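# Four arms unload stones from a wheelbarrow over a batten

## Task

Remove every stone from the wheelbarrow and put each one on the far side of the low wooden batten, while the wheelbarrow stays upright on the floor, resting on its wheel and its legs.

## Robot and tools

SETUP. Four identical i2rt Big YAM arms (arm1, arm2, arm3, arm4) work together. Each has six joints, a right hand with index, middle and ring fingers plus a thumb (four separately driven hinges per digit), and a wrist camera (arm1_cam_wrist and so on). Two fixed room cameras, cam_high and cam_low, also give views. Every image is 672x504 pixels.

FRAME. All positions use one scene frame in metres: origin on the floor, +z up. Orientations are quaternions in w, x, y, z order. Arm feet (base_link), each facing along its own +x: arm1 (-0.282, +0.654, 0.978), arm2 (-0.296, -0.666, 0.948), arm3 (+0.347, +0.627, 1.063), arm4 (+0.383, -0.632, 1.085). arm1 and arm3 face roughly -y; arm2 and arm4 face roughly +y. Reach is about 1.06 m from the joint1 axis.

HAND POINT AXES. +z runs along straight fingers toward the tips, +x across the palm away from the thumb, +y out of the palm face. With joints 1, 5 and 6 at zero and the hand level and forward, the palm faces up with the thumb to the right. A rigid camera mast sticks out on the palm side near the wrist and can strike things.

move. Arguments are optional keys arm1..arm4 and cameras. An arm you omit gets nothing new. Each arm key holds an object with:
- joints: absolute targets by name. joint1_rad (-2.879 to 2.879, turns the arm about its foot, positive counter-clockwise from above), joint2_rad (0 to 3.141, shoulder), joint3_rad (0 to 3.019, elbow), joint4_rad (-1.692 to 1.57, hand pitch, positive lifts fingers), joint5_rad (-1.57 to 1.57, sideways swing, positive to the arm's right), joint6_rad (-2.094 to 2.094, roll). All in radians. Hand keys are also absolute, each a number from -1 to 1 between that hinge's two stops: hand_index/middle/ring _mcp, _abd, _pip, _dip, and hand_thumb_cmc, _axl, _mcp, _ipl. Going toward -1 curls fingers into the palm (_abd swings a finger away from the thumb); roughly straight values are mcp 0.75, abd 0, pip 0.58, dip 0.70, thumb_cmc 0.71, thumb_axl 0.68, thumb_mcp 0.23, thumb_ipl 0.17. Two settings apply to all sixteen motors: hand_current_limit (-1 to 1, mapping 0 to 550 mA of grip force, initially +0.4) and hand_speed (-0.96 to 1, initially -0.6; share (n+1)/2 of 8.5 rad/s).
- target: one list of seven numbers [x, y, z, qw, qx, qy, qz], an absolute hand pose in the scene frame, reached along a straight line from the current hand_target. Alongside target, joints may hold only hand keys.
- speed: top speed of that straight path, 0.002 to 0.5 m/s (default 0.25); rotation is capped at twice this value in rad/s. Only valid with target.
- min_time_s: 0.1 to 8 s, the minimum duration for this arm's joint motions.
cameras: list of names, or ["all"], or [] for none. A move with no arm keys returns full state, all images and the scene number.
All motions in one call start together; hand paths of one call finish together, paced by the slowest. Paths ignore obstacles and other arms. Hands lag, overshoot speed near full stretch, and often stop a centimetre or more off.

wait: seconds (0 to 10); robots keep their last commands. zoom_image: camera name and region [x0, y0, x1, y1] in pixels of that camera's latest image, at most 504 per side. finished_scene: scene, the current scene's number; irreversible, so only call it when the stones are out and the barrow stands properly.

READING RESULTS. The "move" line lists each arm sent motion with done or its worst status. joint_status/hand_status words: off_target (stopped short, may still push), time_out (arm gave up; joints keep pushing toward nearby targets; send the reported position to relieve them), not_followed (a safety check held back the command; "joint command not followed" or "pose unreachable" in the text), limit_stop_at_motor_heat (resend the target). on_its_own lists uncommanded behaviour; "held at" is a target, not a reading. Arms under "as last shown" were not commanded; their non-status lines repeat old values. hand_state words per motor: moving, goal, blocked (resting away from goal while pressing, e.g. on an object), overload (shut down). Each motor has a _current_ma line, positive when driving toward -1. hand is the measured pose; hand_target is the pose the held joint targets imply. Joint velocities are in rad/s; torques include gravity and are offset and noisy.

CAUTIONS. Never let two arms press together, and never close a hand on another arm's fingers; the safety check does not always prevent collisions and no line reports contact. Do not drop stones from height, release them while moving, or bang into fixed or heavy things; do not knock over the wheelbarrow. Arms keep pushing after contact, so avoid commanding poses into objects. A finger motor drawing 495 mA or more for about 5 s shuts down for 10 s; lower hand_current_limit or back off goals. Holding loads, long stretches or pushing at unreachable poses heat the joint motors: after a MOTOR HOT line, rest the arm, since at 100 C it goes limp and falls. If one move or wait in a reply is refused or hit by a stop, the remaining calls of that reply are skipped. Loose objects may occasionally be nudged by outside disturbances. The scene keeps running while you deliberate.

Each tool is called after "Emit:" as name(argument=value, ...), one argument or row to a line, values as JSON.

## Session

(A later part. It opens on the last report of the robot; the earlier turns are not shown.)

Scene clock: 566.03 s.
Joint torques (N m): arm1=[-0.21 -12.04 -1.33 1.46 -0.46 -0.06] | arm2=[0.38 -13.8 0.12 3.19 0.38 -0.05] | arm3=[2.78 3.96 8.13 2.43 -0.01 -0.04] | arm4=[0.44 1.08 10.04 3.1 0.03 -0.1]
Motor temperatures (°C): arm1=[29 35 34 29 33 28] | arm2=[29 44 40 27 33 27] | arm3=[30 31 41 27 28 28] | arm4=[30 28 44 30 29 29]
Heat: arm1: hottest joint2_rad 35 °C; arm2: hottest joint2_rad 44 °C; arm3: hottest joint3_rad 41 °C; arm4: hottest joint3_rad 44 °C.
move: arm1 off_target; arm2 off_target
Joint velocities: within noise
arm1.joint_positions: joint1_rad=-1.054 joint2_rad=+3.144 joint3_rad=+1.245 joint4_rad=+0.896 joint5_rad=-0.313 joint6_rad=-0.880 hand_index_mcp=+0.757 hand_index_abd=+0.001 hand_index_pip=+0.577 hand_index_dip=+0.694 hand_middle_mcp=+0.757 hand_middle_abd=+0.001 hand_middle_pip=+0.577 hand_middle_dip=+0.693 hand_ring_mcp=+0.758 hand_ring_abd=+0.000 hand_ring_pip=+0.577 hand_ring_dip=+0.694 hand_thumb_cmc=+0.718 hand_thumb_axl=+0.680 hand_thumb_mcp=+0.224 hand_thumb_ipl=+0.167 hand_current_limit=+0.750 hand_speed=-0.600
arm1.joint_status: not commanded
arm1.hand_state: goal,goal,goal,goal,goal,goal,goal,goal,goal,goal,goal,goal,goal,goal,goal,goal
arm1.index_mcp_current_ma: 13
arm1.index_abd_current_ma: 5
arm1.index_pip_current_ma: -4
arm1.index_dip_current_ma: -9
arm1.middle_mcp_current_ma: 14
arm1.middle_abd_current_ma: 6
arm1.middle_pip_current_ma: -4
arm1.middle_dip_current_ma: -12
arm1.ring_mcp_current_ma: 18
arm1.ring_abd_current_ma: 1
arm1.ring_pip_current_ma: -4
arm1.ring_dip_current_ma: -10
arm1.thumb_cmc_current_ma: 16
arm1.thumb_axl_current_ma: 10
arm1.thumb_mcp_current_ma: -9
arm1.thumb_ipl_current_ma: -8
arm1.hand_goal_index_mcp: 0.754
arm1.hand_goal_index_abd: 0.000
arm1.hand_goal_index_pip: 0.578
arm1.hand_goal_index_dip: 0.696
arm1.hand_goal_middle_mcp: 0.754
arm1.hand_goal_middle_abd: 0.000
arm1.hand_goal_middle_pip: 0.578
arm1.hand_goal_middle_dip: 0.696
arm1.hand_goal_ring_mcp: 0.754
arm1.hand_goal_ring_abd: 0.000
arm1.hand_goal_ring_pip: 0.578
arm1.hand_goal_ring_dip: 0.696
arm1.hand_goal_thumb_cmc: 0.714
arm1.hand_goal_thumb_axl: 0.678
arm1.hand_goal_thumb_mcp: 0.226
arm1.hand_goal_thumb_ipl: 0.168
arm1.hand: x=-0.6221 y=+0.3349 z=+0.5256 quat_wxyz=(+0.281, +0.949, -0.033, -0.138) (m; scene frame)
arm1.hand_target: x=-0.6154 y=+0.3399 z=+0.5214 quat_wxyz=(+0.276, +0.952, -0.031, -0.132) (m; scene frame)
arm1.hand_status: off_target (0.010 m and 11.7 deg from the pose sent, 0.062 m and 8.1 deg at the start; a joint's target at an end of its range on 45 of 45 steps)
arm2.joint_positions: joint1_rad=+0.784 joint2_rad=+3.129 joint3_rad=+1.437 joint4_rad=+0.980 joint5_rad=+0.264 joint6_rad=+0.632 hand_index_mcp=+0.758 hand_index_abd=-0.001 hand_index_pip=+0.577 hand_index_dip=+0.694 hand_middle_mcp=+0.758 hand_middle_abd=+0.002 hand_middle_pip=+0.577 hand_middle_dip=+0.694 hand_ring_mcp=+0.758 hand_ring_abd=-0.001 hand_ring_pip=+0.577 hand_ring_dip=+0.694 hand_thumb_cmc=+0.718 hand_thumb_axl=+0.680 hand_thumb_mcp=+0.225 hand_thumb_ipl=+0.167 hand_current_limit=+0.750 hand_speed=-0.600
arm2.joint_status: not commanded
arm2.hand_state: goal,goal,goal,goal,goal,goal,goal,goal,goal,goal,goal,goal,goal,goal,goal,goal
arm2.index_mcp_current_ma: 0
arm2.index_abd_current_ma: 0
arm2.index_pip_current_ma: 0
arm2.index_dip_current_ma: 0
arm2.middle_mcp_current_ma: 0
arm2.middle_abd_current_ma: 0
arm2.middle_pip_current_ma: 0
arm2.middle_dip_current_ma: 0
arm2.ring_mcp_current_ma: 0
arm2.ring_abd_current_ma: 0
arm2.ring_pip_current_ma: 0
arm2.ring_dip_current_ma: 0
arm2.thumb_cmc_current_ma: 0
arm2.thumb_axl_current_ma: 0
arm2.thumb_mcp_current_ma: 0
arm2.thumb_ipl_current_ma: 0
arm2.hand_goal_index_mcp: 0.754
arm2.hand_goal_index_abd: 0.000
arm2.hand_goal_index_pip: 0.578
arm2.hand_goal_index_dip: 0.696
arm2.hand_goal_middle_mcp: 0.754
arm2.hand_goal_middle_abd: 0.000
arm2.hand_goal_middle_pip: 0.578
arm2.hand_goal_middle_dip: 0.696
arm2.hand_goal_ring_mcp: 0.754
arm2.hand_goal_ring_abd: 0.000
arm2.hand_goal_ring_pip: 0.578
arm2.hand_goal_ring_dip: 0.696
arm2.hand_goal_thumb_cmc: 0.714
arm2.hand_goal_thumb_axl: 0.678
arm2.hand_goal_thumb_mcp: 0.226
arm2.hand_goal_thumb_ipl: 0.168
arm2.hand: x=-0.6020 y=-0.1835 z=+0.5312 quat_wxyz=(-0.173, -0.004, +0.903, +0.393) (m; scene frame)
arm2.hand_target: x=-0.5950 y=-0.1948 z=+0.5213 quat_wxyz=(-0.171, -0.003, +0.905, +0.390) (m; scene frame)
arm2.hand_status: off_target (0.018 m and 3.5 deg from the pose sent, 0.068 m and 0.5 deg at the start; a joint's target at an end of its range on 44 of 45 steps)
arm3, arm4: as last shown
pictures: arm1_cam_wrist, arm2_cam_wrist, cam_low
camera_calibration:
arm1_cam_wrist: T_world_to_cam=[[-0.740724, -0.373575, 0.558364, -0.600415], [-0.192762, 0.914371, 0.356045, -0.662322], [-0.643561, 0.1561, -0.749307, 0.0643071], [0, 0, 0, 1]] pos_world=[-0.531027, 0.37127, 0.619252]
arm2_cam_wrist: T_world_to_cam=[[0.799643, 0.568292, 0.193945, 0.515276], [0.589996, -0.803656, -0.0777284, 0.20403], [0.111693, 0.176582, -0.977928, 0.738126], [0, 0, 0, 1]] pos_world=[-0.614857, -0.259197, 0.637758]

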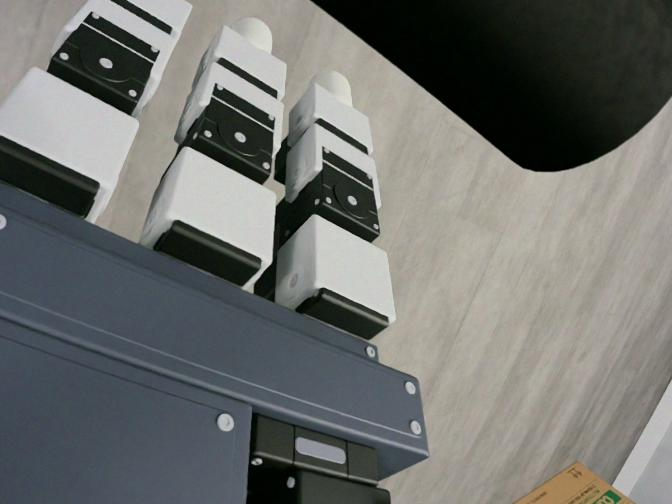

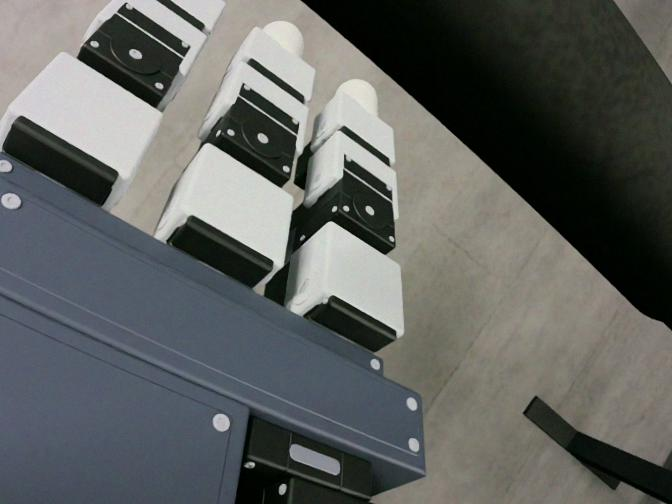

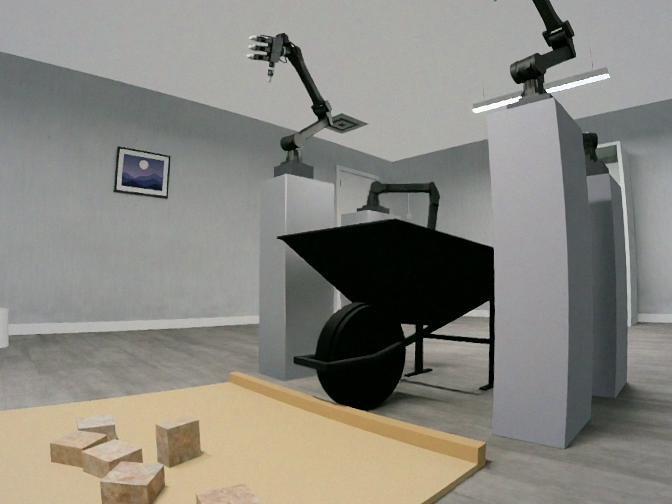

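Emit:
move(
  arm1={"target": [-0.6, 0.41, 0.55, 0.3565, 0.9129, -0.0486, -0.1925], "speed": 0.15},
  arm2={"target": [-0.58, -0.27, 0.55, -0.1805, -0.0091, 0.8898, 0.4191], "speed": 0.15},
  cameras=["cam_low", "cam_high"],
)

Scene clock: 578.13 s.
Joint torques (N m): arm1=[-0.03 -10.99 -2.41 2.07 -0.66 -0.09] | arm2=[0.38 -12.16 -1.68 3.26 0.44 -0.07] | arm3=[2.73 4.19 8.03 2.45 -0.01 -0.05] | arm4=[0.38 0.91 10.1 3.19 0.04 -0.08]
Motor temperatures (°C): arm1=[29 35 34 29 33 28] | arm2=[29 44 39 27 33 27] | arm3=[30 31 41 27 28 28] | arm4=[30 28 44 30 29 29]
Heat: arm1: hottest joint2_rad 35 °C; arm2: hottest joint2_rad 44 °C; arm3: hottest joint3_rad 41 °C; arm4: hottest joint3_rad 44 °C.
move: arm1 off_target; arm2 off_target
Joint velocities: within noise
arm1.joint_positions: joint1_rad=-1.275 joint2_rad=+3.144 joint3_rad=+1.125 joint4_rad=+0.979 joint5_rad=-0.472 joint6_rad=-1.068 hand_index_mcp=+0.757 hand_index_abd=+0.001 hand_index_pip=+0.577 hand_index_dip=+0.694 hand_middle_mcp=+0.757 hand_middle_abd=+0.001 hand_middle_pip=+0.577 hand_middle_dip=+0.693 hand_ring_mcp=+0.758 hand_ring_abd=+0.000 hand_ring_pip=+0.577 hand_ring_dip=+0.694 hand_thumb_cmc=+0.718 hand_thumb_axl=+0.680 hand_thumb_mcp=+0.224 hand_thumb_ipl=+0.167 hand_current_limit=+0.750 hand_speed=-0.600
arm1.joint_status: not commanded
arm1.hand_state: goal,goal,goal,goal,goal,goal,goal,goal,goal,goal,goal,goal,goal,goal,goal,goal
arm1.index_mcp_current_ma: 15
arm1.index_abd_current_ma: 5
arm1.index_pip_current_ma: -4
arm1.index_dip_current_ma: -9
arm1.middle_mcp_current_ma: 15
arm1.middle_abd_current_ma: 6
arm1.middle_pip_current_ma: -4
arm1.middle_dip_current_ma: -12
arm1.ring_mcp_current_ma: 19
arm1.ring_abd_current_ma: 1
arm1.ring_pip_current_ma: -4
arm1.ring_dip_current_ma: -10
arm1.thumb_cmc_current_ma: 17
arm1.thumb_axl_current_ma: 10
arm1.thumb_mcp_current_ma: -10
arm1.thumb_ipl_current_ma: -8
arm1.hand_goal_index_mcp: 0.754
arm1.hand_goal_index_abd: 0.000
arm1.hand_goal_index_pip: 0.578
arm1.hand_goal_index_dip: 0.696
arm1.hand_goal_middle_mcp: 0.754
arm1.hand_goal_middle_abd: 0.000
arm1.hand_goal_middle_pip: 0.578
arm1.hand_goal_middle_dip: 0.696
arm1.hand_goal_ring_mcp: 0.754
arm1.hand_goal_ring_abd: 0.000
arm1.hand_goal_ring_pip: 0.578
arm1.hand_goal_ring_dip: 0.696
arm1.hand_goal_thumb_cmc: 0.714
arm1.hand_goal_thumb_axl: 0.678
arm1.hand_goal_thumb_mcp: 0.226
arm1.hand_goal_thumb_ipl: 0.168
arm1.hand: x=-0.6073 y=+0.4074 z=+0.5515 quat_wxyz=(+0.307, +0.941, -0.030, -0.142) (m; scene frame)
arm1.hand_target: x=-0.6005 y=+0.4099 z=+0.5511 quat_wxyz=(+0.307, +0.941, -0.027, -0.141) (m; scene frame)
arm1.hand_status: off_target (0.008 m and 9.0 deg from the pose sent, 0.082 m and 11.7 deg at the start; a joint's target at an end of its range on 48 of 48 steps)
arm2.joint_positions: joint1_rad=+0.910 joint2_rad=+3.131 joint3_rad=+1.259 joint4_rad=+1.192 joint5_rad=+0.378 joint6_rad=+0.688 hand_index_mcp=+0.758 hand_index_abd=-0.001 hand_index_pip=+0.577 hand_index_dip=+0.694 hand_middle_mcp=+0.759 hand_middle_abd=+0.002 hand_middle_pip=+0.577 hand_middle_dip=+0.694 hand_ring_mcp=+0.759 hand_ring_abd=-0.001 hand_ring_pip=+0.577 hand_ring_dip=+0.694 hand_thumb_cmc=+0.719 hand_thumb_axl=+0.680 hand_thumb_mcp=+0.225 hand_thumb_ipl=+0.167 hand_current_limit=+0.750 hand_speed=-0.600
arm2.joint_status: not commanded
arm2.hand_state: goal,goal,goal,goal,goal,goal,goal,goal,goal,goal,goal,goal,goal,goal,goal,goal
arm2.index_mcp_current_ma: 0
arm2.index_abd_current_ma: 0
arm2.index_pip_current_ma: 0
arm2.index_dip_current_ma: 0
arm2.middle_mcp_current_ma: 1
arm2.middle_abd_current_ma: 0
arm2.middle_pip_current_ma: 0
arm2.middle_dip_current_ma: 0
arm2.ring_mcp_current_ma: 1
arm2.ring_abd_current_ma: 0
arm2.ring_pip_current_ma: 0
arm2.ring_dip_current_ma: 0
arm2.thumb_cmc_current_ma: 0
arm2.thumb_axl_current_ma: 0
arm2.thumb_mcp_current_ma: 0
arm2.thumb_ipl_current_ma: 0
arm2.hand_goal_index_mcp: 0.754
arm2.hand_goal_index_abd: 0.000
arm2.hand_goal_index_pip: 0.578
arm2.hand_goal_index_dip: 0.696
arm2.hand_goal_middle_mcp: 0.754
arm2.hand_goal_middle_abd: 0.000
arm2.hand_goal_middle_pip: 0.578
arm2.hand_goal_middle_dip: 0.696
arm2.hand_goal_ring_mcp: 0.754
arm2.hand_goal_ring_abd: 0.000
arm2.hand_goal_ring_pip: 0.578
arm2.hand_goal_ring_dip: 0.696
arm2.hand_goal_thumb_cmc: 0.714
arm2.hand_goal_thumb_axl: 0.678
arm2.hand_goal_thumb_mcp: 0.226
arm2.hand_goal_thumb_ipl: 0.168
arm2.hand: x=-0.5880 y=-0.2597 z=+0.5580 quat_wxyz=(-0.180, -0.008, +0.890, +0.419) (m; scene frame)
arm2.hand_target: x=-0.5801 y=-0.2698 z=+0.5505 quat_wxyz=(-0.179, -0.008, +0.892, +0.416) (m; scene frame)
arm2.hand_status: off_target (0.015 m and 0.2 deg from the pose sent, 0.091 m and 3.5 deg at the start; a joint's target at an end of its range on 37 of 48 steps)
arm3, arm4: as last shown
pictures: cam_high, cam_low

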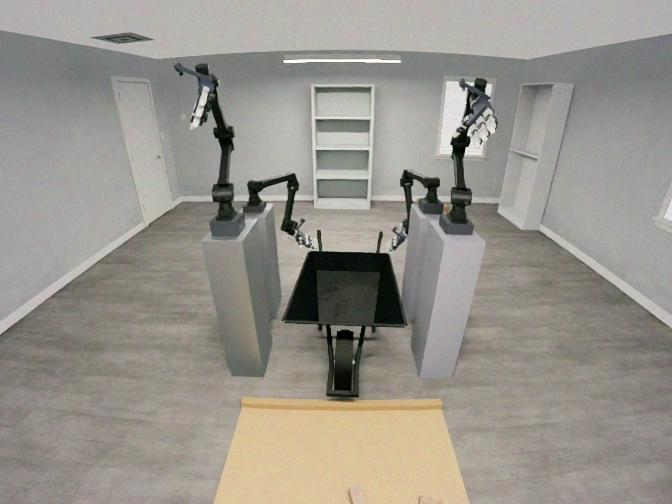

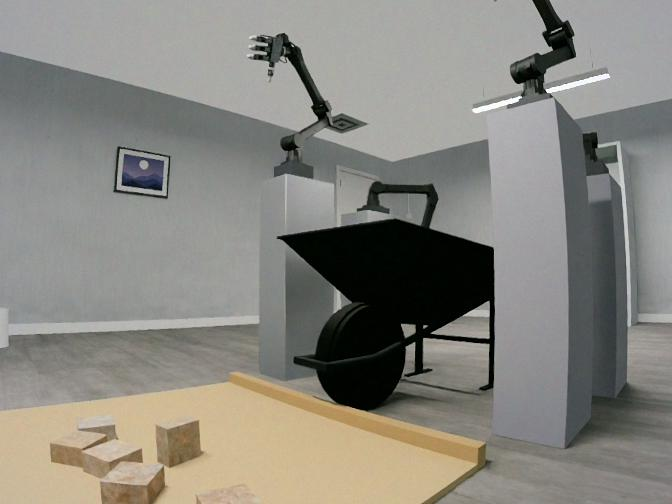

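Emit:
finished_scene(
  scene=2,
)

The scene is finished: the task was done.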